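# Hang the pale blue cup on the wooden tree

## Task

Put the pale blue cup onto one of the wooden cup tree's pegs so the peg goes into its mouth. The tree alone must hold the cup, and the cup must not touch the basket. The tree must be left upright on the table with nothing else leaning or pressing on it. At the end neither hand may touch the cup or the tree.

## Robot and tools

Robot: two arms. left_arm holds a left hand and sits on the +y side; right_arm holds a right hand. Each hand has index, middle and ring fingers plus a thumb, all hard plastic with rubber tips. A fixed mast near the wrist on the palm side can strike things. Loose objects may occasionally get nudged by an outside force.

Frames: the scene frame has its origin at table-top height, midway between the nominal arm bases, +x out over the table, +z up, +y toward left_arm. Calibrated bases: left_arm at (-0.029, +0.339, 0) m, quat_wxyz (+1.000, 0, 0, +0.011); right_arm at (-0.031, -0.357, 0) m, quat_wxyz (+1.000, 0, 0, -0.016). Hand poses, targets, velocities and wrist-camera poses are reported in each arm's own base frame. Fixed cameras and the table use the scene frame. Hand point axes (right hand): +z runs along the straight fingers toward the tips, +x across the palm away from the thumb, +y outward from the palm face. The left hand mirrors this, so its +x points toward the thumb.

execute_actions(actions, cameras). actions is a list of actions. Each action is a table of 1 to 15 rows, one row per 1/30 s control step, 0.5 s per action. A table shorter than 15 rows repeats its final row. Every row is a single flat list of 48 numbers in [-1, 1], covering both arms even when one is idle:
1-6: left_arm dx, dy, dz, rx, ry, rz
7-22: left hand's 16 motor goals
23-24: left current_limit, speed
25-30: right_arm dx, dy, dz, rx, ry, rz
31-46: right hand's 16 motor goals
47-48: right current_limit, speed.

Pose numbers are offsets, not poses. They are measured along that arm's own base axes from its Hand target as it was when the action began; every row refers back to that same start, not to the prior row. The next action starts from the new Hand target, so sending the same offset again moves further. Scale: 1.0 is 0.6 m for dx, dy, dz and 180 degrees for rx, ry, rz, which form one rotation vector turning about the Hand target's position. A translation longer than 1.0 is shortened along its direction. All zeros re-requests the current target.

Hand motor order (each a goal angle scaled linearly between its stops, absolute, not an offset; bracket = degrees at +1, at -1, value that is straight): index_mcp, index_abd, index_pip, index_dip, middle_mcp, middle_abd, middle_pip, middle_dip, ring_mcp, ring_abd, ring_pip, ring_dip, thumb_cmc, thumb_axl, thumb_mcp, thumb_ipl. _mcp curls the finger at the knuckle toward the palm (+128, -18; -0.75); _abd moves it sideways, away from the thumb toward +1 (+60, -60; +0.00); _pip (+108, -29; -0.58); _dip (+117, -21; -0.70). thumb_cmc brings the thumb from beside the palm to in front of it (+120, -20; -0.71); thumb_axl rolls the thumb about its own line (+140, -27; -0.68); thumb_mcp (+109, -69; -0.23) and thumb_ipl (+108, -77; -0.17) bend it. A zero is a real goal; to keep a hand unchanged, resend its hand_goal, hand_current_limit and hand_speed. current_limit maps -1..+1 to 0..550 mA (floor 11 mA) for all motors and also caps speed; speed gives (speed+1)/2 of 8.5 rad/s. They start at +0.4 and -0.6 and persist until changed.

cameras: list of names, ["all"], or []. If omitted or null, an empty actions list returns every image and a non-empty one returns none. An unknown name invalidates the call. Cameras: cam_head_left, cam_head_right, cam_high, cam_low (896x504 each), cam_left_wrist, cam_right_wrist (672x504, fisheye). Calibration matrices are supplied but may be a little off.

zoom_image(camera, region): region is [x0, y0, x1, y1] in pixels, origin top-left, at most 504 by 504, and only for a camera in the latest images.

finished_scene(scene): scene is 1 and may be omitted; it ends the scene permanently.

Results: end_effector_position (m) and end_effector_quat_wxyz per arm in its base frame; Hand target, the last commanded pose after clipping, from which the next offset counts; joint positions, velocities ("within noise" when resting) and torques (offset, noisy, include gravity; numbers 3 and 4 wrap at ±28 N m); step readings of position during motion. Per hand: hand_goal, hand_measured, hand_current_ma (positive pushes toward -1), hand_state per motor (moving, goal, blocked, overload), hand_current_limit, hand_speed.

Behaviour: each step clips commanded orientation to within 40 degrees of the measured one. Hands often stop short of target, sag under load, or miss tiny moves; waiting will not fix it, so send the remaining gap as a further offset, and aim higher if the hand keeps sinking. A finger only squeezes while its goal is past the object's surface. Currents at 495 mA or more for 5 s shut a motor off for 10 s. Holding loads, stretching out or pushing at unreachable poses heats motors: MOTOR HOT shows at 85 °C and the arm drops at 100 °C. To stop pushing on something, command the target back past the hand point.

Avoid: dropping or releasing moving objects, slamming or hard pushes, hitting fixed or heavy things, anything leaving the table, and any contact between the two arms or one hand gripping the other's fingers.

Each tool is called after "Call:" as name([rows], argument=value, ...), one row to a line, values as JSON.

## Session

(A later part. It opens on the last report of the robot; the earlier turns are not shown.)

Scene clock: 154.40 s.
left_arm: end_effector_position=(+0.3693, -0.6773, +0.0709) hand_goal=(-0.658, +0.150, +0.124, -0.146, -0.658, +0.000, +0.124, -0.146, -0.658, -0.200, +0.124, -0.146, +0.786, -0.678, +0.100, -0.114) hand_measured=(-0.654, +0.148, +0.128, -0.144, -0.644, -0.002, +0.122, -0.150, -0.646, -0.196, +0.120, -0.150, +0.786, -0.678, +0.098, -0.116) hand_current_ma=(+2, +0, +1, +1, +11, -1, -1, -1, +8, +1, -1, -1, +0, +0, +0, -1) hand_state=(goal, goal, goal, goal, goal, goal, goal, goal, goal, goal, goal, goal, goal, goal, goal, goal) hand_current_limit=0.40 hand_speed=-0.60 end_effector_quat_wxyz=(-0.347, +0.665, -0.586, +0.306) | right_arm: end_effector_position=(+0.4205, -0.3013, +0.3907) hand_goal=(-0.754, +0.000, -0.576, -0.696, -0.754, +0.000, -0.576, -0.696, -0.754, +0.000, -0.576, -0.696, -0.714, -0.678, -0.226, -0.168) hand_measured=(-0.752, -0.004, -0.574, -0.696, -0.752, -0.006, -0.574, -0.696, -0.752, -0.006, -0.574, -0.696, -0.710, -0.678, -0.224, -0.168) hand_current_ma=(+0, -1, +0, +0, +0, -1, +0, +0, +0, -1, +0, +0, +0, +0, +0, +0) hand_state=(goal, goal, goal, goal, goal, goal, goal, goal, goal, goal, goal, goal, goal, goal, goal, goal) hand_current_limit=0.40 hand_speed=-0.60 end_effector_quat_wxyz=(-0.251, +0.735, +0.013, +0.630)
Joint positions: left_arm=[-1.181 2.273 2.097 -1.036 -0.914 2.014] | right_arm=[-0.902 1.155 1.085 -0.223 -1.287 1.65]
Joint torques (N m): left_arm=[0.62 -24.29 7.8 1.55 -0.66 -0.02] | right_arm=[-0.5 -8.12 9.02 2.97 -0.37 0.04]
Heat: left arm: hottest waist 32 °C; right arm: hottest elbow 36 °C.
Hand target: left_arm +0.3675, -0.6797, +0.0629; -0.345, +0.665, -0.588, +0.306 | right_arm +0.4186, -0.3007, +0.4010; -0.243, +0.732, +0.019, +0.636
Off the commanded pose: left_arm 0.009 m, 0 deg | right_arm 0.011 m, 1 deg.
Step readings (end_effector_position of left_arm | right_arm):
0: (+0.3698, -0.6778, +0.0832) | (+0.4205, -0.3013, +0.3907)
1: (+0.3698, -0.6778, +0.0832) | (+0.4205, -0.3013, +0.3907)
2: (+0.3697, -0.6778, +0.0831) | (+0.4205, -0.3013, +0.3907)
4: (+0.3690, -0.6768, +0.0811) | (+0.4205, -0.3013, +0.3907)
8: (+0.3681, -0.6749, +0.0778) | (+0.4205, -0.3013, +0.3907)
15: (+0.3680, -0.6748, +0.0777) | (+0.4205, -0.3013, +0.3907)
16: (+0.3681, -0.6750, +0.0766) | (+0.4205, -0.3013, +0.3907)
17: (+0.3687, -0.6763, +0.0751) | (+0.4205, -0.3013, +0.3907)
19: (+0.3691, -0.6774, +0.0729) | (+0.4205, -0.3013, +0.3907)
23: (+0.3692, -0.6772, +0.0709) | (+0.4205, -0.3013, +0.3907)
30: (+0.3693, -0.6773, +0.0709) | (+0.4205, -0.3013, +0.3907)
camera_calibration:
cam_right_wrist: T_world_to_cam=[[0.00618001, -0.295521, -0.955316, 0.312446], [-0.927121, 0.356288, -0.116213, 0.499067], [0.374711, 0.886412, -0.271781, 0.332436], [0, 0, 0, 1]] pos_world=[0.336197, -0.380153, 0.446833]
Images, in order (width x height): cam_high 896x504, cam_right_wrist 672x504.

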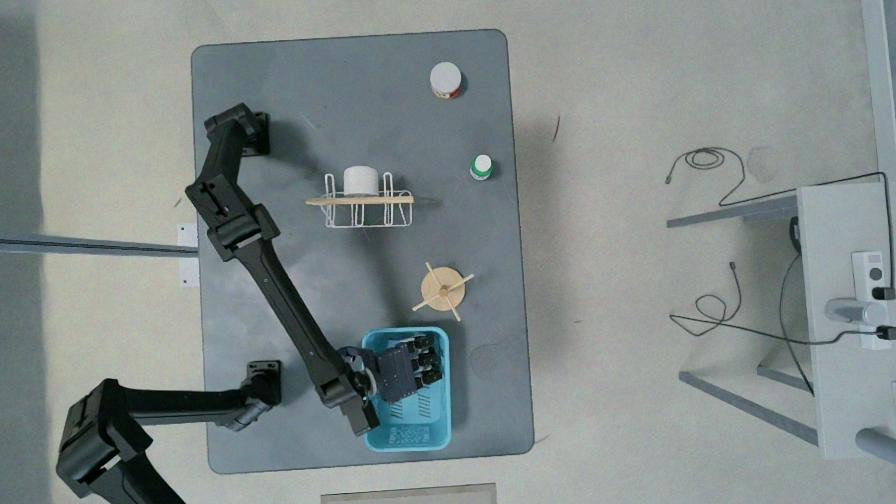

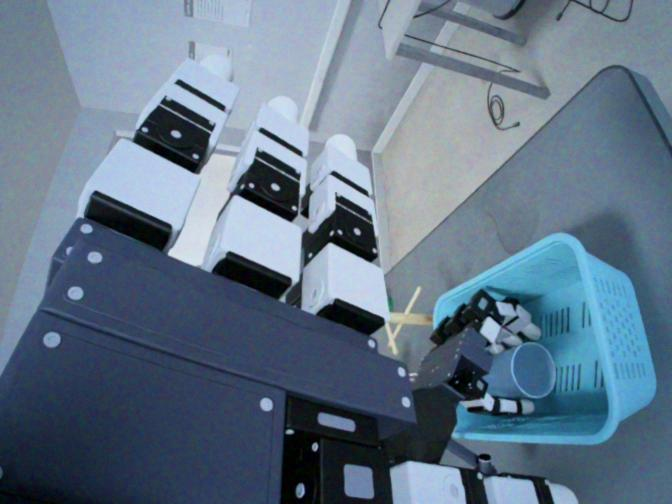

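Call:
execute_actions([
  [[0,0,-0.015,0,0,0,-0.658,0.15,0.124,-0.1,-0.658,0,0.124,-0.1,-0.658,-0.2,0.124,-0.145,0.786,-0.678,0.1,-0.114,0.4,-0.7,0,0,0,0,0,0,-0.754,0,-0.576,-0.696,-0.754,0,-0.576,-0.696,-0.754,0,-0.576,-0.696,-0.714,-0.678,-0.226,-0.168,0.4,-0.6]],
  [[0,0,0,0,0,0,-0.6,0.15,0.15,-0.03,-0.6,0,0.15,-0.03,-0.658,-0.2,0.124,-0.145,0.786,-0.678,0.15,-0.05,0.4,-0.8,0,0,0,0,0,0,-0.754,0,-0.576,-0.696,-0.754,0,-0.576,-0.696,-0.754,0,-0.576,-0.696,-0.714,-0.678,-0.226,-0.168,0.4,-0.6]],
  [[0,0,0,0,0,0,-0.54,0.15,0.18,0.029,-0.54,0,0.18,0.029,-0.658,-0.2,0.124,-0.145,0.786,-0.678,0.21,-0.005,0.4,-0.8,0,0,0,0,0,0,-0.754,0,-0.576,-0.696,-0.754,0,-0.576,-0.696,-0.754,0,-0.576,-0.696,-0.714,-0.678,-0.226,-0.168,0.4,-0.6]],
], cameras=["cam_right_wrist","cam_high"])

Call:
zoom_image(camera="cam_right_wrist", region=[420, 260, 580, 430])

Scene clock: 156.80 s.
left_arm: end_effector_position=(+0.3701, -0.6782, +0.0677) hand_goal=(-0.540, +0.150, +0.180, +0.028, -0.540, +0.000, +0.180, +0.028, -0.658, -0.200, +0.124, -0.146, +0.786, -0.678, +0.210, -0.006) hand_measured=(-0.600, +0.152, +0.146, +0.000, -0.622, -0.002, +0.132, -0.022, -0.654, -0.200, +0.126, -0.144, +0.780, -0.680, +0.120, -0.070) hand_current_ma=(-116, +0, -43, -31, -188, -1, -73, -77, +2, +0, +0, +1, -3, -1, -299, -186) hand_state=(blocked, goal, blocked, blocked, blocked, goal, blocked, blocked, goal, goal, goal, goal, goal, goal, blocked, blocked) hand_current_limit=0.40 hand_speed=-0.80 end_effector_quat_wxyz=(-0.347, +0.665, -0.584, +0.310) | right_arm: end_effector_position=(+0.4205, -0.3013, +0.3907) hand_goal=(-0.754, +0.000, -0.576, -0.696, -0.754, +0.000, -0.576, -0.696, -0.754, +0.000, -0.576, -0.696, -0.714, -0.678, -0.226, -0.168) hand_measured=(-0.752, -0.004, -0.574, -0.696, -0.752, -0.006, -0.574, -0.696, -0.752, -0.006, -0.574, -0.696, -0.710, -0.678, -0.224, -0.168) hand_current_ma=(+0, -1, +0, +0, +0, -1, +0, +0, +0, -1, +0, +0, +0, +0, +0, +0) hand_state=(goal, goal, goal, goal, goal, goal, goal, goal, goal, goal, goal, goal, goal, goal, goal, goal) hand_current_limit=0.40 hand_speed=-0.60 end_effector_quat_wxyz=(-0.251, +0.735, +0.013, +0.630)
Joint positions: left_arm=[-1.181 2.273 2.087 -1.017 -0.917 2.014] | right_arm=[-0.902 1.155 1.085 -0.223 -1.287 1.65]
Joint torques (N m): left_arm=[0.38 -24.29 7.65 1.57 -0.53 0.04] | right_arm=[-0.44 -8.06 8.95 2.92 -0.38 0.03]
Heat: left arm: hottest waist 32 °C; right arm: hottest elbow 36 °C.
Hand target: left_arm +0.3675, -0.6797, +0.0540; -0.345, +0.665, -0.588, +0.306 | right_arm +0.4186, -0.3007, +0.4010; -0.243, +0.732, +0.019, +0.636
Off the commanded pose: left_arm 0.014 m, 1 deg | right_arm 0.011 m, 1 deg.
Step readings (end_effector_position of left_arm | right_arm):
0: (+0.3693, -0.6773, +0.0709) | (+0.4205, -0.3013, +0.3907)
1: (+0.3693, -0.6773, +0.0702) | (+0.4205, -0.3013, +0.3907)
2: (+0.3694, -0.6777, +0.0692) | (+0.4205, -0.3013, +0.3907)
4: (+0.3700, -0.6778, +0.0683) | (+0.4205, -0.3013, +0.3907)
8: (+0.3701, -0.6782, +0.0681) | (+0.4205, -0.3013, +0.3907)
15: (+0.3701, -0.6782, +0.0681) | (+0.4205, -0.3013, +0.3907)
16: (+0.3701, -0.6782, +0.0681) | (+0.4205, -0.3013, +0.3907)
17: (+0.3702, -0.6783, +0.0682) | (+0.4205, -0.3013, +0.3907)
19: (+0.3701, -0.6784, +0.0680) | (+0.4205, -0.3013, +0.3907)
23: (+0.3701, -0.6782, +0.0677) | (+0.4205, -0.3013, +0.3907)
30: (+0.3701, -0.6782, +0.0677) | (+0.4205, -0.3013, +0.3907)
31: (+0.3701, -0.6782, +0.0677) | (+0.4205, -0.3013, +0.3907)
32: (+0.3701, -0.6782, +0.0677) | (+0.4205, -0.3013, +0.3907)
34: (+0.3701, -0.6782, +0.0677) | (+0.4205, -0.3013, +0.3907)
38: (+0.3701, -0.6782, +0.0677) | (+0.4205, -0.3013, +0.3907)
45: (+0.3701, -0.6782, +0.0677) | (+0.4205, -0.3013, +0.3907)
camera_calibration:
cam_right_wrist: T_world_to_cam=[[0.00618001, -0.295521, -0.955316, 0.312446], [-0.927121, 0.356288, -0.116213, 0.499067], [0.374711, 0.886412, -0.271781, 0.332436], [0, 0, 0, 1]] pos_world=[0.336197, -0.380153, 0.446833]
Images, in order (width x height): cam_high 896x504, cam_right_wrist 672x504.

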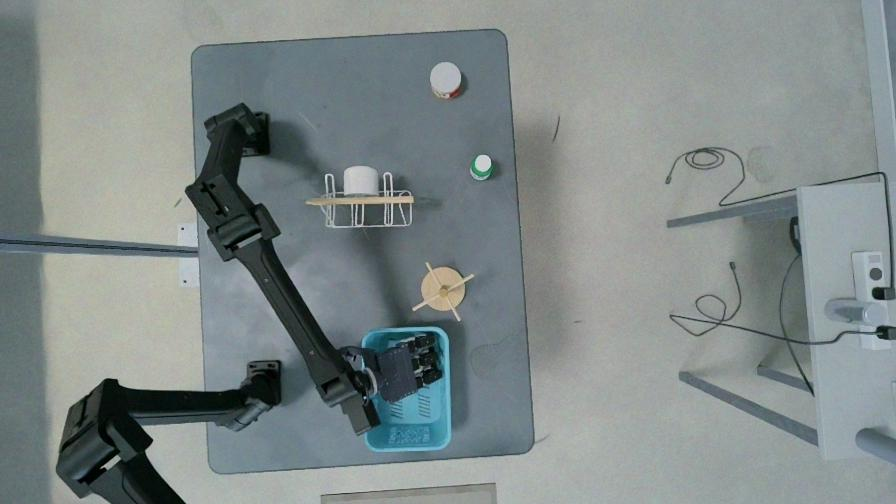

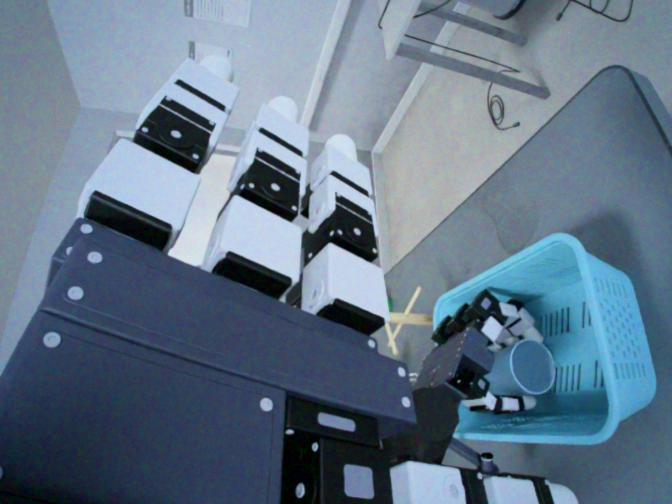

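Scaled by 2.965 from the camera's 672x504 image, which has a finer 960x720 frame.

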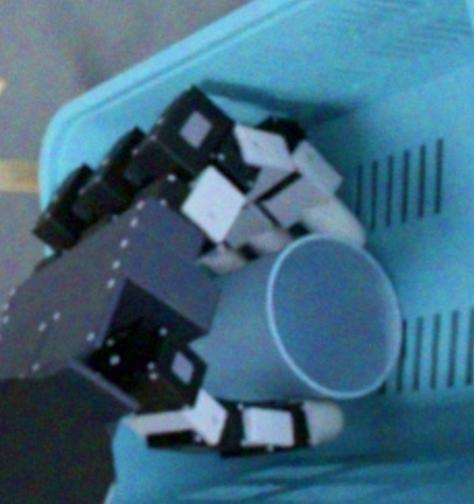

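Call:
execute_actions([
  [[0,-0.03,0.03,0,0,0,-0.54,0.15,0.18,0.029,-0.54,0,0.18,0.029,-0.658,-0.2,0.124,-0.145,0.786,-0.678,0.21,-0.005,0.4,-0.8,0,0,0,0,0,0,-0.754,0,-0.576,-0.696,-0.754,0,-0.576,-0.696,-0.754,0,-0.576,-0.696,-0.714,-0.678,-0.226,-0.168,0.4,-0.6]],
  [[0,-0.05,0.01,0,0,0,-0.54,0.15,0.18,0.029,-0.54,0,0.18,0.029,-0.658,-0.2,0.124,-0.145,0.786,-0.678,0.21,-0.005,0.4,-0.8,0,0,0,0,0,0,-0.754,0,-0.576,-0.696,-0.754,0,-0.576,-0.696,-0.754,0,-0.576,-0.696,-0.714,-0.678,-0.226,-0.168,0.4,-0.6]],
], cameras=["cam_right_wrist","cam_high"])

Call:
zoom_image(camera="cam_right_wrist", region=[420, 260, 580, 430])

Scene clock: 159.07 s.
left_arm: end_effector_position=(+0.3659, -0.7149, +0.0733) hand_goal=(-0.540, +0.150, +0.180, +0.028, -0.540, +0.000, +0.180, +0.028, -0.658, -0.200, +0.124, -0.146, +0.786, -0.678, +0.210, -0.006) hand_measured=(-0.600, +0.152, +0.144, +0.000, -0.622, -0.004, +0.132, -0.022, -0.652, -0.200, +0.126, -0.144, +0.780, -0.682, +0.120, -0.070) hand_current_ma=(-116, +0, -44, -31, -188, -1, -73, -77, +2, +0, +0, +1, -3, -1, -299, -186) hand_state=(blocked, goal, blocked, blocked, blocked, goal, blocked, blocked, goal, goal, goal, goal, goal, goal, blocked, blocked) hand_current_limit=0.40 hand_speed=-0.80 end_effector_quat_wxyz=(-0.350, +0.660, -0.595, +0.295) | right_arm: end_effector_position=(+0.4205, -0.3013, +0.3907) hand_goal=(-0.754, +0.000, -0.576, -0.696, -0.754, +0.000, -0.576, -0.696, -0.754, +0.000, -0.576, -0.696, -0.714, -0.678, -0.226, -0.168) hand_measured=(-0.752, -0.004, -0.574, -0.696, -0.752, -0.006, -0.574, -0.696, -0.752, -0.006, -0.574, -0.696, -0.710, -0.678, -0.224, -0.168) hand_current_ma=(+0, -1, +0, +0, +0, -1, +0, +0, +0, -1, +0, +0, +0, +0, +0, +0) hand_state=(goal, goal, goal, goal, goal, goal, goal, goal, goal, goal, goal, goal, goal, goal, goal, goal) hand_current_limit=0.40 hand_speed=-0.60 end_effector_quat_wxyz=(-0.251, +0.735, +0.013, +0.630)
Joint positions: left_arm=[-1.203 2.435 2.408 -1.233 -0.915 1.989] | right_arm=[-0.902 1.155 1.085 -0.223 -1.287 1.65]
Joint torques (N m): left_arm=[0.56 -24.88 12.44 0.83 -0.9 -0.04] | right_arm=[-0.56 -8.23 8.95 2.95 -0.39 0.04]
Heat: left arm: hottest waist 32 °C; right arm: hottest elbow 35 °C.
Hand target: left_arm +0.3678, -0.7276, +0.0781; -0.346, +0.665, -0.587, +0.306 | right_arm +0.4186, -0.3007, +0.4010; -0.243, +0.732, +0.019, +0.636
Off the commanded pose: left_arm 0.014 m, 2 deg | right_arm 0.011 m, 1 deg.
Step readings (end_effector_position of left_arm | right_arm):
0: (+0.3701, -0.6782, +0.0677) | (+0.4205, -0.3013, +0.3907)
1: (+0.3701, -0.6783, +0.0693) | (+0.4205, -0.3013, +0.3907)
2: (+0.3698, -0.6781, +0.0692) | (+0.4205, -0.3013, +0.3907)
4: (+0.3707, -0.6801, +0.0709) | (+0.4205, -0.3013, +0.3907)
8: (+0.3710, -0.6810, +0.0712) | (+0.4205, -0.3013, +0.3907)
15: (+0.3704, -0.6796, +0.0685) | (+0.4205, -0.3013, +0.3907)
16: (+0.3702, -0.6816, +0.0706) | (+0.4205, -0.3013, +0.3907)
17: (+0.3715, -0.6855, +0.0714) | (+0.4205, -0.3013, +0.3907)
19: (+0.3756, -0.7003, +0.0764) | (+0.4205, -0.3013, +0.3907)
23: (+0.3726, -0.7134, +0.0798) | (+0.4205, -0.3013, +0.3907)
30: (+0.3659, -0.7147, +0.0737) | (+0.4205, -0.3013, +0.3907)
camera_calibration:
cam_right_wrist: T_world_to_cam=[[0.00618001, -0.295521, -0.955316, 0.312446], [-0.927121, 0.356288, -0.116213, 0.499067], [0.374711, 0.886412, -0.271781, 0.332436], [0, 0, 0, 1]] pos_world=[0.336197, -0.380153, 0.446833]
Images, in order (width x height): cam_high 896x504, cam_right_wrist 672x504.

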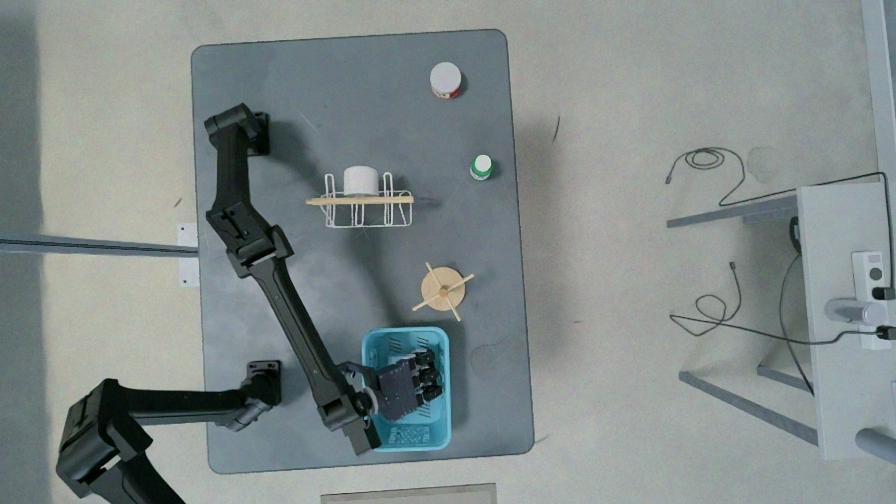

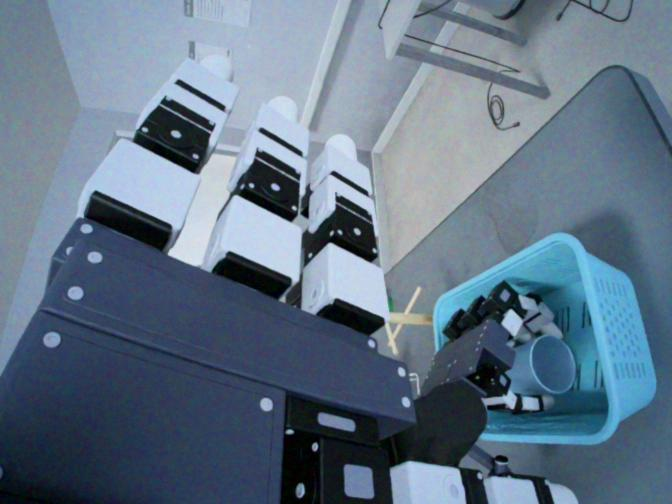

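Scaled by 2.965 from the camera's 672x504 image, which has a finer 960x720 frame.

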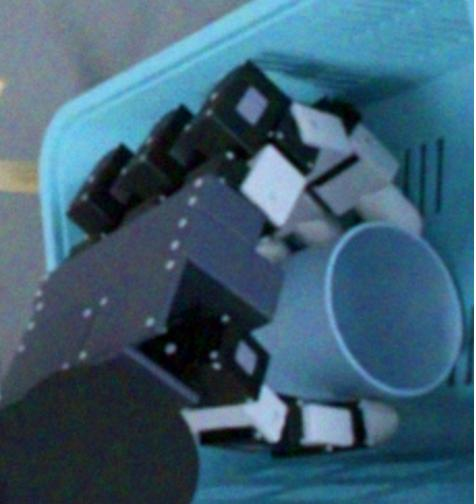

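Call:
execute_actions([
  [[0,0,-0.02,0,0,0,-0.54,0.15,0.18,0.029,-0.54,0,0.18,0.029,-0.658,0,0.124,-0.145,0.786,-0.678,0.21,-0.005,0.4,-0.8,0,0,0,0,0,0,-0.754,0,-0.576,-0.696,-0.754,0,-0.576,-0.696,-0.754,0,-0.576,-0.696,-0.714,-0.678,-0.226,-0.168,0.4,-0.6]],
  [[0,0,0,0,0,0,-0.66,0.0,0.1,-0.145,-0.66,0,0.1,-0.145,-0.66,0,0.1,-0.145,0.786,-0.678,0.09,-0.114,0.4,-0.6,0,0,0,0,0,0,-0.754,0,-0.576,-0.696,-0.754,0,-0.576,-0.696,-0.754,0,-0.576,-0.696,-0.714,-0.678,-0.226,-0.168,0.4,-0.6]],
  [[0,0.03,0,0,0,0,-0.66,0.0,0.1,-0.145,-0.66,0,0.1,-0.145,-0.66,0,0.1,-0.145,0.786,-0.678,0.09,-0.114,0.4,-0.6,0,0,0,0,0,0,-0.754,0,-0.576,-0.696,-0.754,0,-0.576,-0.696,-0.754,0,-0.576,-0.696,-0.714,-0.678,-0.226,-0.168,0.4,-0.6]],
], cameras=["cam_right_wrist","cam_high"])

Call:
zoom_image(camera="cam_right_wrist", region=[420, 260, 600, 430])

Call:
zoom_image(camera="cam_high", region=[355, 315, 465, 425])

Scene clock: 161.87 s.
left_arm: end_effector_position=(+0.3664, -0.7140, +0.0703) hand_goal=(-0.660, +0.000, +0.100, -0.146, -0.660, +0.000, +0.100, -0.146, -0.660, +0.000, +0.100, -0.146, +0.786, -0.678, +0.090, -0.114) hand_measured=(-0.644, -0.004, +0.126, -0.128, -0.652, -0.002, +0.104, -0.142, -0.652, -0.004, +0.104, -0.144, +0.780, -0.682, +0.092, -0.112) hand_current_ma=(+13, -1, +28, +16, +5, +0, +1, +1, +4, -1, +1, +1, -3, -1, +0, +0) hand_state=(goal, goal, blocked, goal, goal, goal, goal, goal, goal, goal, goal, goal, goal, goal, goal, goal) hand_current_limit=0.40 hand_speed=-0.60 end_effector_quat_wxyz=(-0.345, +0.666, -0.584, +0.311) | right_arm: end_effector_position=(+0.4205, -0.3013, +0.3907) hand_goal=(-0.754, +0.000, -0.576, -0.696, -0.754, +0.000, -0.576, -0.696, -0.754, +0.000, -0.576, -0.696, -0.714, -0.678, -0.226, -0.168) hand_measured=(-0.752, -0.004, -0.574, -0.696, -0.752, -0.006, -0.574, -0.696, -0.752, -0.006, -0.574, -0.696, -0.710, -0.678, -0.224, -0.168) hand_current_ma=(+0, -1, +0, +0, +0, -1, +0, +0, +0, -1, +0, +0, +0, +0, +0, +0) hand_state=(goal, goal, goal, goal, goal, goal, goal, goal, goal, goal, goal, goal, goal, goal, goal, goal) hand_current_limit=0.40 hand_speed=-0.60 end_effector_quat_wxyz=(-0.251, +0.735, +0.013, +0.630)
Joint positions: left_arm=[-1.203 2.393 2.314 -1.146 -0.922 1.981] | right_arm=[-0.902 1.155 1.085 -0.223 -1.287 1.65]
Joint torques (N m): left_arm=[0.85 -27.28 7.04 1.31 -0.55 0.07] | right_arm=[-0.32 -7.94 9.02 2.93 -0.39 0.05]
Heat: left arm: hottest waist 32 °C; right arm: hottest elbow 35 °C.
Hand target: left_arm +0.3675, -0.7097, +0.0660; -0.345, +0.665, -0.587, +0.306 | right_arm +0.4186, -0.3007, +0.4010; -0.243, +0.732, +0.019, +0.636
Off the commanded pose: left_arm 0.006 m, 1 deg | right_arm 0.011 m, 1 deg.
Step readings (end_effector_position of left_arm | right_arm):
0: (+0.3659, -0.7149, +0.0733) | (+0.4205, -0.3013, +0.3907)
1: (+0.3660, -0.7151, +0.0733) | (+0.4205, -0.3013, +0.3907)
2: (+0.3661, -0.7154, +0.0731) | (+0.4205, -0.3013, +0.3907)
4: (+0.3663, -0.7159, +0.0733) | (+0.4205, -0.3013, +0.3907)
8: (+0.3664, -0.7162, +0.0734) | (+0.4205, -0.3013, +0.3907)
15: (+0.3664, -0.7162, +0.0734) | (+0.4205, -0.3013, +0.3907)
16: (+0.3664, -0.7162, +0.0734) | (+0.4205, -0.3013, +0.3907)
17: (+0.3664, -0.7162, +0.0734) | (+0.4205, -0.3013, +0.3907)
19: (+0.3664, -0.7162, +0.0734) | (+0.4205, -0.3013, +0.3907)
23: (+0.3667, -0.7162, +0.0737) | (+0.4205, -0.3013, +0.3907)
30: (+0.3667, -0.7161, +0.0737) | (+0.4205, -0.3013, +0.3907)
31: (+0.3666, -0.7153, +0.0701) | (+0.4205, -0.3013, +0.3907)
32: (+0.3672, -0.7149, +0.0711) | (+0.4205, -0.3013, +0.3907)
34: (+0.3665, -0.7141, +0.0708) | (+0.4205, -0.3013, +0.3907)
38: (+0.3664, -0.7139, +0.0701) | (+0.4205, -0.3013, +0.3907)
45: (+0.3664, -0.7140, +0.0703) | (+0.4205, -0.3013, +0.3907)
camera_calibration:
cam_right_wrist: T_world_to_cam=[[0.00618001, -0.295521, -0.955316, 0.312446], [-0.927121, 0.356288, -0.116213, 0.499067], [0.374711, 0.886412, -0.271781, 0.332436], [0, 0, 0, 1]] pos_world=[0.336197, -0.380153, 0.446833]
Images, in order (width x height): cam_high 896x504, cam_right_wrist 672x504.

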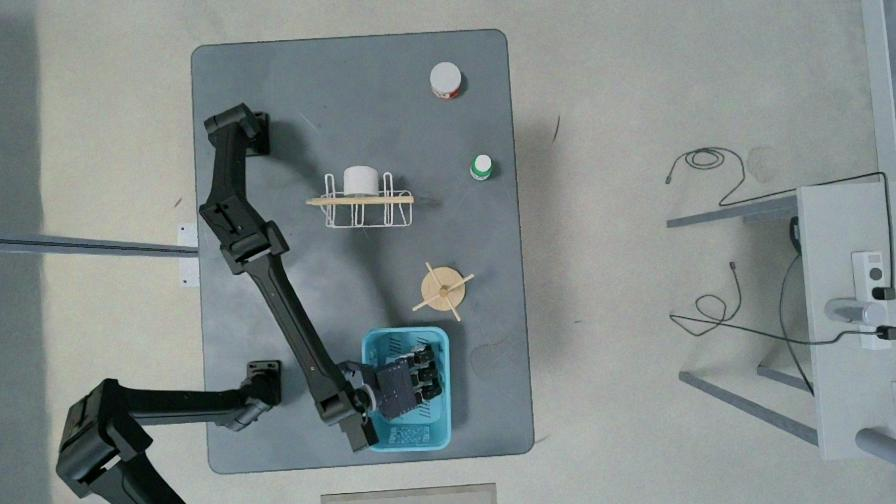

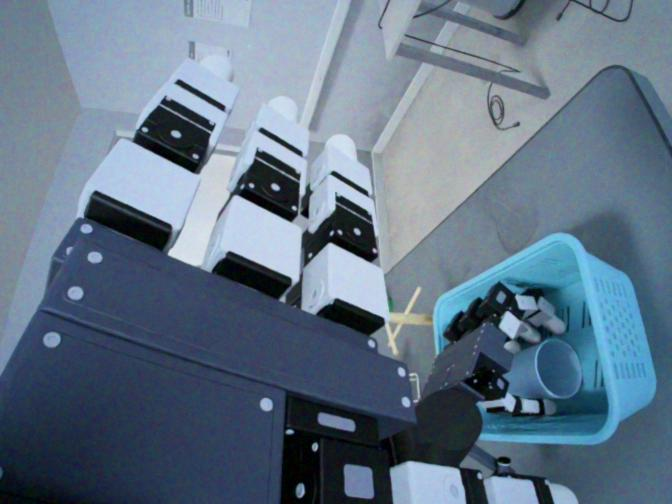

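Scaled by 2.800 from the camera's 672x504 image, which has a finer 960x720 frame.

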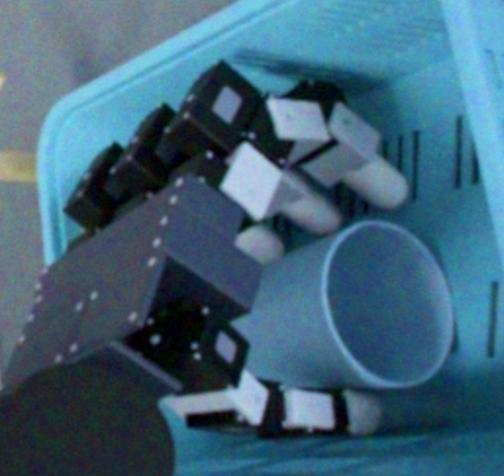

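Scaled by 4.582 from the camera's 896x504 image, which has a finer 1280x720 frame.

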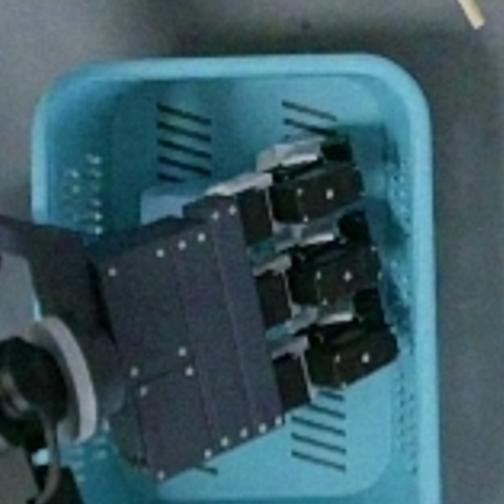

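Call:
execute_actions([
  [[0,0.043,0,0,0,0,-0.66,0.0,0.1,-0.145,-0.66,0,0.1,-0.145,-0.66,0,0.1,-0.145,0.786,-0.678,0.09,-0.114,0.4,-0.6,0,0,0,0,0,0,-0.754,0,-0.576,-0.696,-0.754,0,-0.576,-0.696,-0.754,0,-0.576,-0.696,-0.714,-0.678,-0.226,-0.168,0.4,-0.6]],
], cameras=["cam_right_wrist","cam_high"])

Call:
zoom_image(camera="cam_right_wrist", region=[420, 260, 600, 430])

Call:
zoom_image(camera="cam_high", region=[355, 315, 465, 425])

Scene clock: 163.40 s.
left_arm: end_effector_position=(+0.3608, -0.6914, +0.0694) hand_goal=(-0.660, +0.000, +0.100, -0.146, -0.660, +0.000, +0.100, -0.146, -0.660, +0.000, +0.100, -0.146, +0.786, -0.678, +0.090, -0.114) hand_measured=(-0.650, -0.002, +0.120, -0.134, -0.654, +0.000, +0.104, -0.142, -0.656, -0.002, +0.104, -0.144, +0.782, -0.680, +0.092, -0.112) hand_current_ma=(+7, +0, +17, +8, +3, +0, +1, +1, +2, -1, +1, +1, -2, -1, +1, +0) hand_state=(goal, goal, goal, goal, goal, goal, goal, goal, goal, goal, goal, goal, goal, goal, goal, goal) hand_current_limit=0.40 hand_speed=-0.60 end_effector_quat_wxyz=(-0.343, +0.665, -0.585, +0.312) | right_arm: end_effector_position=(+0.4205, -0.3013, +0.3907) hand_goal=(-0.754, +0.000, -0.576, -0.696, -0.754, +0.000, -0.576, -0.696, -0.754, +0.000, -0.576, -0.696, -0.714, -0.678, -0.226, -0.168) hand_measured=(-0.752, -0.004, -0.574, -0.696, -0.752, -0.006, -0.574, -0.696, -0.752, -0.006, -0.574, -0.696, -0.710, -0.678, -0.224, -0.168) hand_current_ma=(+0, -1, +0, +0, +0, -1, +0, +0, +0, -1, +0, +0, +0, +0, +0, +0) hand_state=(goal, goal, goal, goal, goal, goal, goal, goal, goal, goal, goal, goal, goal, goal, goal, goal) hand_current_limit=0.40 hand_speed=-0.60 end_effector_quat_wxyz=(-0.251, +0.735, +0.013, +0.630)
Joint positions: left_arm=[-1.199 2.299 2.139 -1.054 -0.918 1.992] | right_arm=[-0.902 1.155 1.085 -0.223 -1.287 1.65]
Joint torques (N m): left_arm=[1.55 -25.93 7.02 1.48 -0.57 0.18] | right_arm=[-0.32 -7.77 8.99 2.93 -0.37 0.05]
Heat: left arm: hottest waist 32 °C; right arm: hottest elbow 35 °C.
Hand target: left_arm +0.3676, -0.6838, +0.0660; -0.346, +0.665, -0.588, +0.306 | right_arm +0.4186, -0.3007, +0.4010; -0.243, +0.732, +0.019, +0.636
Off the commanded pose: left_arm 0.011 m, 1 deg | right_arm 0.011 m, 1 deg.
Step readings (end_effector_position of left_arm | right_arm):
0: (+0.3664, -0.7140, +0.0703) | (+0.4205, -0.3013, +0.3907)
1: (+0.3656, -0.7113, +0.0668) | (+0.4205, -0.3013, +0.3907)
2: (+0.3651, -0.7082, +0.0690) | (+0.4205, -0.3013, +0.3907)
4: (+0.3602, -0.6987, +0.0703) | (+0.4205, -0.3013, +0.3907)
8: (+0.3607, -0.6913, +0.0696) | (+0.4205, -0.3013, +0.3907)
15: (+0.3608, -0.6914, +0.0694) | (+0.4205, -0.3013, +0.3907)
camera_calibration:
cam_right_wrist: T_world_to_cam=[[0.00618001, -0.295521, -0.955316, 0.312446], [-0.927121, 0.356288, -0.116213, 0.499067], [0.374711, 0.886412, -0.271781, 0.332436], [0, 0, 0, 1]] pos_world=[0.336197, -0.380153, 0.446833]
Images, in order (width x height): cam_high 896x504, cam_right_wrist 672x504.

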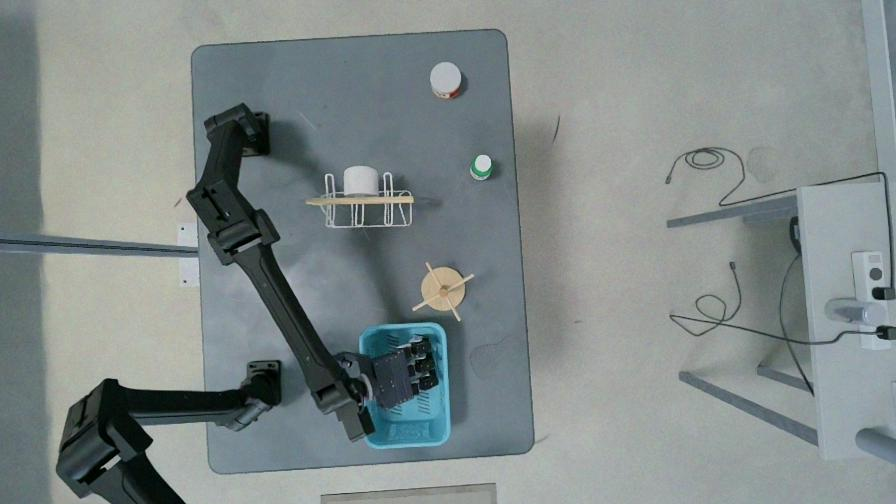

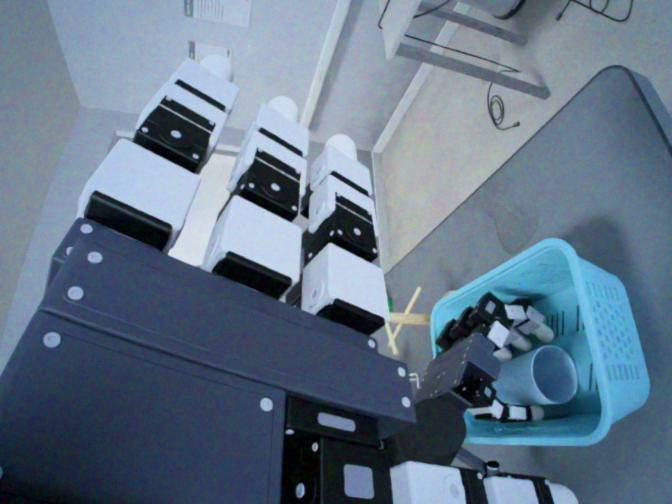

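Scaled by 2.800 from the camera's 672x504 image, which has a finer 960x720 frame.

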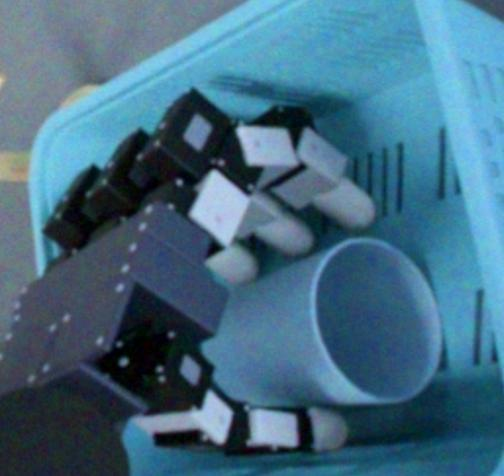

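Scaled by 4.582 from the camera's 896x504 image, which has a finer 1280x720 frame.

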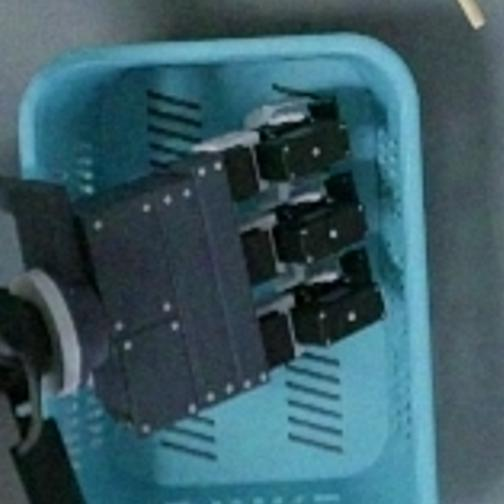

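Call:
execute_actions([
  [[0,0,-0.01,0,0,0,-0.62,0.0,0.14,-0.06,-0.62,0,0.14,-0.06,-0.7,0,0.1,-0.145,0.72,-0.678,0.12,-0.08,0.4,-0.7,0,0,0,0,0,0,-0.754,0,-0.576,-0.696,-0.754,0,-0.576,-0.696,-0.754,0,-0.576,-0.696,-0.714,-0.678,-0.226,-0.168,0.4,-0.6]],
  [[0,0,0,0,0,0,-0.57,0.0,0.17,0.0,-0.57,0,0.17,0.0,-0.7,0,0.1,-0.145,0.72,-0.678,0.17,-0.04,0.4,-0.8,0,0,0,0,0,0,-0.754,0,-0.576,-0.696,-0.754,0,-0.576,-0.696,-0.754,0,-0.576,-0.696,-0.714,-0.678,-0.226,-0.168,0.4,-0.6]],
  [[0,0,0,0,0,0,-0.52,0,0.18,0.04,-0.52,0,0.18,0.04,-0.7,0,0.1,-0.145,0.72,-0.678,0.21,-0.005,0.4,-0.8,0,0,0,0,0,0,-0.754,0,-0.576,-0.696,-0.754,0,-0.576,-0.696,-0.754,0,-0.576,-0.696,-0.714,-0.678,-0.226,-0.168,0.4,-0.6]],
], cameras=["cam_right_wrist","cam_high"])

Call:
zoom_image(camera="cam_right_wrist", region=[420, 260, 600, 430])

Scene clock: 166.13 s.
left_arm: end_effector_position=(+0.3620, -0.6909, +0.0668) hand_goal=(-0.520, +0.000, +0.180, +0.040, -0.520, +0.000, +0.180, +0.040, -0.700, +0.000, +0.100, -0.146, +0.720, -0.678, +0.210, -0.006) hand_measured=(-0.600, +0.000, +0.144, +0.010, -0.606, +0.000, +0.144, -0.002, -0.692, -0.006, +0.118, -0.130, +0.716, -0.680, +0.124, -0.070) hand_current_ma=(-179, +0, -47, -36, -206, +0, -45, -58, +5, -3, +16, +12, -1, -1, -278, -186) hand_state=(blocked, goal, blocked, blocked, blocked, goal, blocked, blocked, goal, goal, goal, goal, goal, goal, blocked, blocked) hand_current_limit=0.40 hand_speed=-0.80 end_effector_quat_wxyz=(-0.344, +0.664, -0.585, +0.314) | right_arm: end_effector_position=(+0.4205, -0.3013, +0.3907) hand_goal=(-0.754, +0.000, -0.576, -0.696, -0.754, +0.000, -0.576, -0.696, -0.754, +0.000, -0.576, -0.696, -0.714, -0.678, -0.226, -0.168) hand_measured=(-0.752, -0.004, -0.574, -0.696, -0.752, -0.006, -0.574, -0.696, -0.752, -0.006, -0.574, -0.696, -0.710, -0.678, -0.224, -0.168) hand_current_ma=(+0, -1, +0, +0, +0, -1, +0, +0, +0, -1, +0, +0, +0, +0, +0, +0) hand_state=(goal, goal, goal, goal, goal, goal, goal, goal, goal, goal, goal, goal, goal, goal, goal, goal) hand_current_limit=0.40 hand_speed=-0.60 end_effector_quat_wxyz=(-0.251, +0.735, +0.013, +0.630)
Joint positions: left_arm=[-1.197 2.298 2.129 -1.038 -0.92 1.999] | right_arm=[-0.902 1.155 1.085 -0.223 -1.287 1.65]
Joint torques (N m): left_arm=[1.32 -25.52 6.98 1.46 -0.5 0.07] | right_arm=[-0.32 -8.18 8.99 2.92 -0.38 0.05]
Heat: left arm: hottest waist 32 °C; right arm: hottest elbow 35 °C.
Hand target: left_arm +0.3677, -0.6837, +0.0599; -0.346, +0.665, -0.587, +0.306 | right_arm +0.4186, -0.3007, +0.4010; -0.243, +0.732, +0.019, +0.636
Off the commanded pose: left_arm 0.011 m, 1 deg | right_arm 0.011 m, 1 deg.
Step readings (end_effector_position of left_arm | right_arm):
0: (+0.3608, -0.6914, +0.0694) | (+0.4205, -0.3013, +0.3907)
1: (+0.3608, -0.6915, +0.0689) | (+0.4205, -0.3013, +0.3907)
2: (+0.3611, -0.6915, +0.0689) | (+0.4205, -0.3013, +0.3907)
4: (+0.3621, -0.6915, +0.0679) | (+0.4205, -0.3013, +0.3907)
8: (+0.3623, -0.6914, +0.0673) | (+0.4205, -0.3013, +0.3907)
15: (+0.3622, -0.6911, +0.0670) | (+0.4205, -0.3013, +0.3907)
16: (+0.3622, -0.6911, +0.0670) | (+0.4205, -0.3013, +0.3907)
17: (+0.3622, -0.6911, +0.0669) | (+0.4205, -0.3013, +0.3907)
19: (+0.3621, -0.6910, +0.0669) | (+0.4205, -0.3013, +0.3907)
23: (+0.3620, -0.6910, +0.0668) | (+0.4205, -0.3013, +0.3907)
30: (+0.3620, -0.6910, +0.0668) | (+0.4205, -0.3013, +0.3907)
31: (+0.3620, -0.6910, +0.0668) | (+0.4205, -0.3013, +0.3907)
32: (+0.3620, -0.6910, +0.0668) | (+0.4205, -0.3013, +0.3907)
34: (+0.3620, -0.6909, +0.0668) | (+0.4205, -0.3013, +0.3907)
38: (+0.3620, -0.6909, +0.0668) | (+0.4205, -0.3013, +0.3907)
45: (+0.3620, -0.6909, +0.0668) | (+0.4205, -0.3013, +0.3907)
camera_calibration:
cam_right_wrist: T_world_to_cam=[[0.00618001, -0.295521, -0.955316, 0.312446], [-0.927121, 0.356288, -0.116213, 0.499067], [0.374711, 0.886412, -0.271781, 0.332436], [0, 0, 0, 1]] pos_world=[0.336197, -0.380153, 0.446833]
Images, in order (width x height): cam_high 896x504, cam_right_wrist 672x504.

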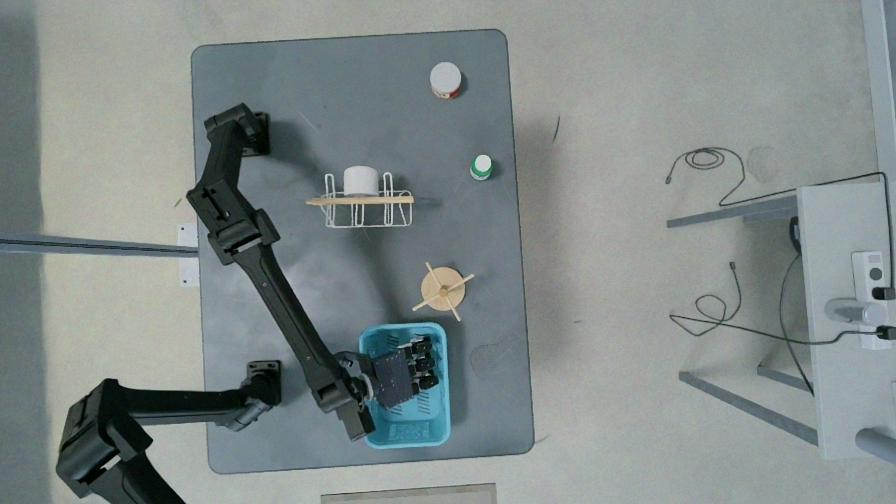

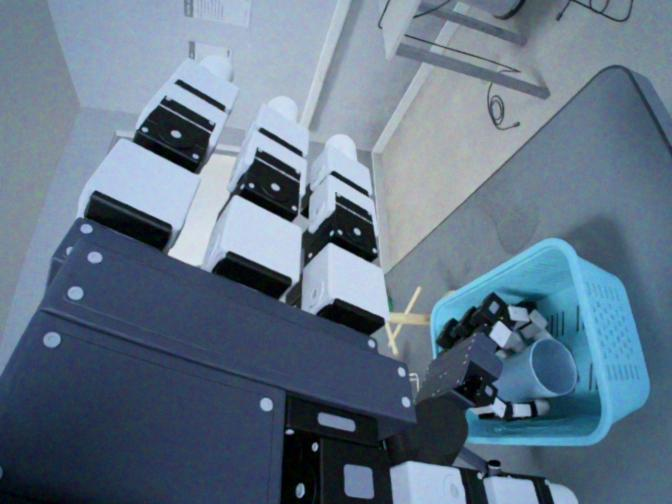

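Scaled by 2.800 from the camera's 672x504 image, which has a finer 960x720 frame.

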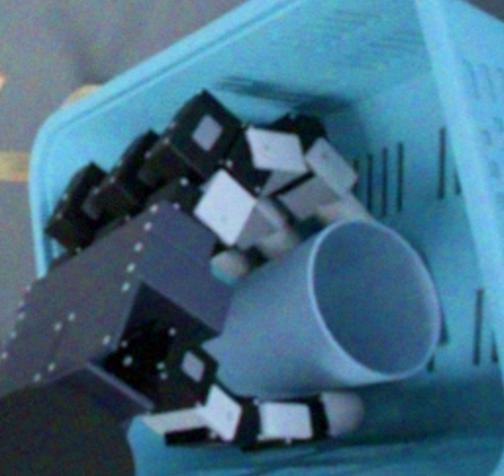

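Call:
execute_actions([
  [[0,0,0.05,0,0,0,-0.52,0,0.18,0.04,-0.52,0,0.18,0.04,-0.7,0,0.1,-0.145,0.72,-0.678,0.21,-0.005,0.4,-0.8,0,0,0,0,0,0,-0.754,0,-0.576,-0.696,-0.754,0,-0.576,-0.696,-0.754,0,-0.576,-0.696,-0.714,-0.678,-0.226,-0.168,0.4,-0.6]],
  [[0,0,0.05,0,0,0,-0.52,0,0.18,0.04,-0.52,0,0.18,0.04,-0.7,0,0.1,-0.145,0.72,-0.678,0.21,-0.005,0.4,-0.8,0,0,0,0,0,0,-0.754,0,-0.576,-0.696,-0.754,0,-0.576,-0.696,-0.754,0,-0.576,-0.696,-0.714,-0.678,-0.226,-0.168,0.4,-0.6]],
  [[0,0,0.05,0,0,0,-0.52,0,0.18,0.04,-0.52,0,0.18,0.04,-0.7,0,0.1,-0.145,0.72,-0.678,0.21,-0.005,0.4,-0.8,0,0,0,0,0,0,-0.754,0,-0.576,-0.696,-0.754,0,-0.576,-0.696,-0.754,0,-0.576,-0.696,-0.714,-0.678,-0.226,-0.168,0.4,-0.6]],
  [[0,0,0.05,0,0,0,-0.52,0,0.18,0.04,-0.52,0,0.18,0.04,-0.7,0,0.1,-0.145,0.72,-0.678,0.21,-0.005,0.4,-0.8,0,0,0,0,0,0,-0.754,0,-0.576,-0.696,-0.754,0,-0.576,-0.696,-0.754,0,-0.576,-0.696,-0.714,-0.678,-0.226,-0.168,0.4,-0.6]],
], cameras=["all"])

Scene clock: 169.67 s.
left_arm: end_effector_position=(+0.3557, -0.6793, +0.1451) hand_goal=(-0.520, +0.000, +0.180, +0.040, -0.520, +0.000, +0.180, +0.040, -0.700, +0.000, +0.100, -0.146, +0.720, -0.678, +0.210, -0.006) hand_measured=(-0.600, -0.002, +0.142, +0.022, -0.606, +0.000, +0.144, +0.002, -0.694, -0.004, +0.104, -0.144, +0.712, -0.680, +0.124, -0.070) hand_current_ma=(-179, +0, -51, -14, -206, +0, -47, -51, +3, -1, +1, +1, -3, -1, -278, -186) hand_state=(blocked, goal, blocked, goal, blocked, goal, blocked, blocked, goal, goal, goal, goal, goal, goal, blocked, blocked) hand_current_limit=0.40 hand_speed=-0.80 end_effector_quat_wxyz=(-0.354, +0.656, -0.602, +0.285) | right_arm: end_effector_position=(+0.4205, -0.3013, +0.3907) hand_goal=(-0.754, +0.000, -0.576, -0.696, -0.754, +0.000, -0.576, -0.696, -0.754, +0.000, -0.576, -0.696, -0.714, -0.678, -0.226, -0.168) hand_measured=(-0.752, -0.004, -0.574, -0.696, -0.752, -0.006, -0.574, -0.696, -0.752, -0.006, -0.574, -0.696, -0.710, -0.678, -0.224, -0.168) hand_current_ma=(+0, -1, +0, +0, +0, -1, +0, +0, +0, -1, +0, +0, +0, +0, +0, +0) hand_state=(goal, goal, goal, goal, goal, goal, goal, goal, goal, goal, goal, goal, goal, goal, goal, goal) hand_current_limit=0.40 hand_speed=-0.60 end_effector_quat_wxyz=(-0.251, +0.735, +0.013, +0.630)
Joint positions: left_arm=[-1.197 2.29 2.335 -1.32 -0.91 2.004] | right_arm=[-0.902 1.155 1.085 -0.223 -1.287 1.65]
Joint torques (N m): left_arm=[1.79 -26.93 12.31 0.84 -0.92 0.1] | right_arm=[-0.38 -8.12 8.9 2.93 -0.38 0.03]
Heat: left arm: hottest waist 32 °C; right arm: hottest elbow 35 °C.
Hand target: left_arm +0.3677, -0.6838, +0.1799; -0.346, +0.665, -0.587, +0.306 | right_arm +0.4186, -0.3007, +0.4010; -0.243, +0.732, +0.019, +0.636
Off the commanded pose: left_arm 0.037 m, 3 deg | right_arm 0.011 m, 1 deg.
Step readings (end_effector_position of left_arm | right_arm):
0: (+0.3620, -0.6909, +0.0668) | (+0.4205, -0.3013, +0.3907)
1: (+0.3615, -0.6899, +0.0666) | (+0.4205, -0.3013, +0.3907)
2: (+0.3605, -0.6879, +0.0662) | (+0.4205, -0.3013, +0.3907)
4: (+0.3591, -0.6842, +0.0653) | (+0.4205, -0.3013, +0.3907)
8: (+0.3585, -0.6829, +0.0649) | (+0.4205, -0.3013, +0.3907)
15: (+0.3585, -0.6829, +0.0649) | (+0.4205, -0.3013, +0.3907)
16: (+0.3582, -0.6825, +0.0668) | (+0.4205, -0.3013, +0.3907)
17: (+0.3570, -0.6805, +0.0683) | (+0.4205, -0.3013, +0.3907)
19: (+0.3549, -0.6758, +0.0703) | (+0.4205, -0.3013, +0.3907)
23: (+0.3543, -0.6742, +0.0730) | (+0.4205, -0.3013, +0.3907)
30: (+0.3540, -0.6735, +0.0731) | (+0.4205, -0.3013, +0.3907)
31: (+0.3538, -0.6732, +0.0750) | (+0.4205, -0.3013, +0.3907)
32: (+0.3529, -0.6718, +0.0776) | (+0.4205, -0.3013, +0.3907)
34: (+0.3522, -0.6701, +0.0837) | (+0.4205, -0.3013, +0.3907)
38: (+0.3543, -0.6755, +0.0998) | (+0.4205, -0.3013, +0.3907)
45: (+0.3551, -0.6775, +0.1080) | (+0.4205, -0.3013, +0.3907)
46: (+0.3548, -0.6769, +0.1103) | (+0.4205, -0.3013, +0.3907)
47: (+0.3539, -0.6750, +0.1131) | (+0.4205, -0.3013, +0.3907)
49: (+0.3531, -0.6728, +0.1197) | (+0.4205, -0.3013, +0.3907)
53: (+0.3554, -0.6788, +0.1380) | (+0.4205, -0.3013, +0.3907)
60: (+0.3558, -0.6797, +0.1452) | (+0.4205, -0.3013, +0.3907)
camera_calibration:
cam_left_wrist: T_world_to_cam=[[0.283195, 0.770579, 0.570972, 0.306073], [-0.264595, -0.509463, 0.818802, -0.420074], [0.921841, -0.382957, 0.059614, -0.472289], [0, 0, 0, 1]] pos_world=[0.237547, -0.630732, 0.197353]
cam_right_wrist: T_world_to_cam=[[0.00618001, -0.295521, -0.955316, 0.312446], [-0.927121, 0.356288, -0.116213, 0.499067], [0.374711, 0.886412, -0.271781, 0.332436], [0, 0, 0, 1]] pos_world=[0.336197, -0.380153, 0.446833]

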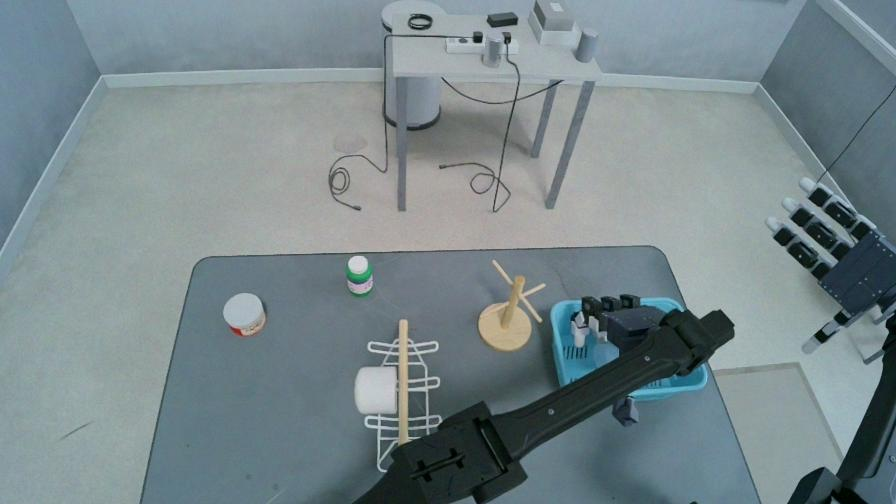

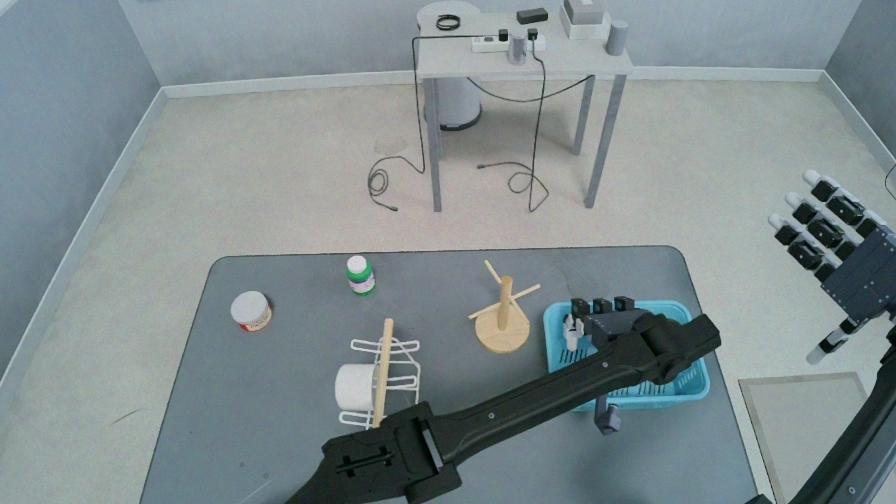

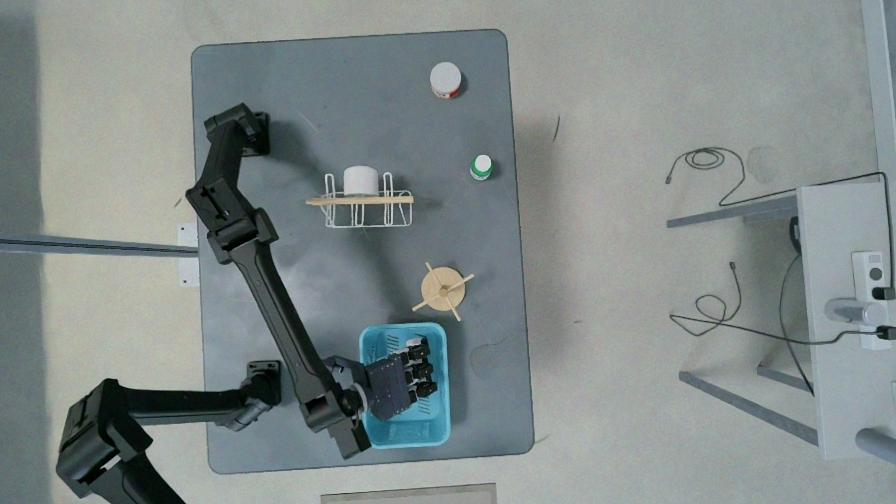

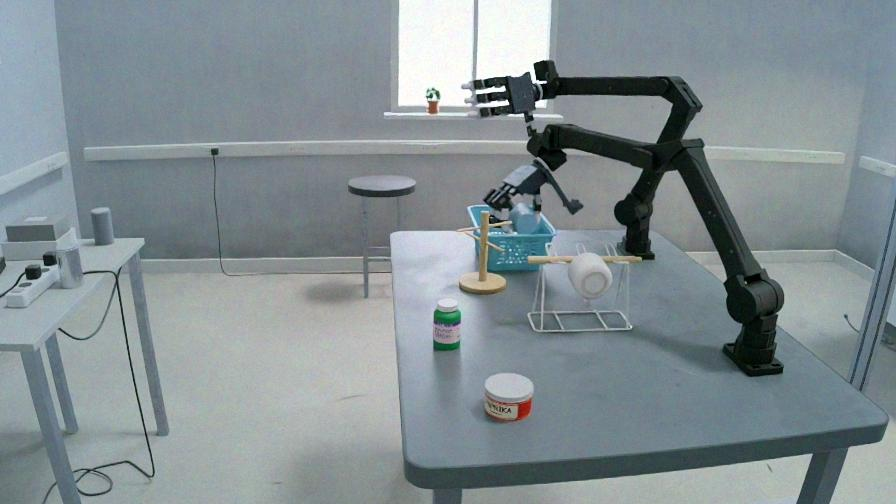

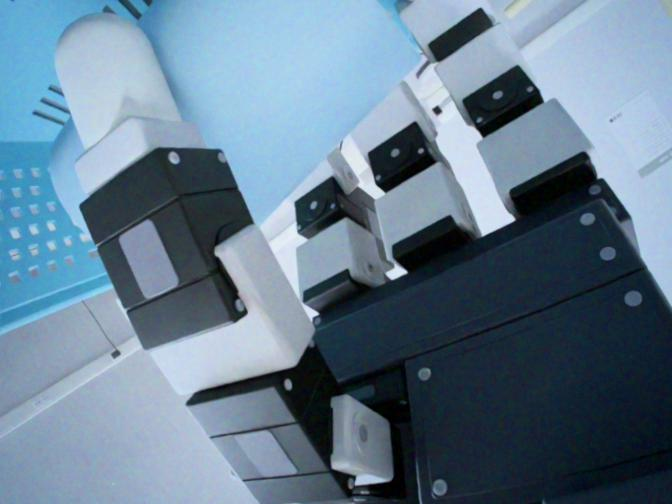

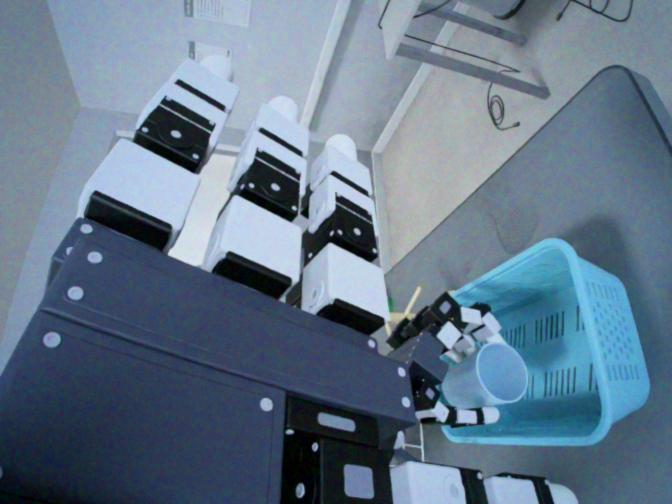

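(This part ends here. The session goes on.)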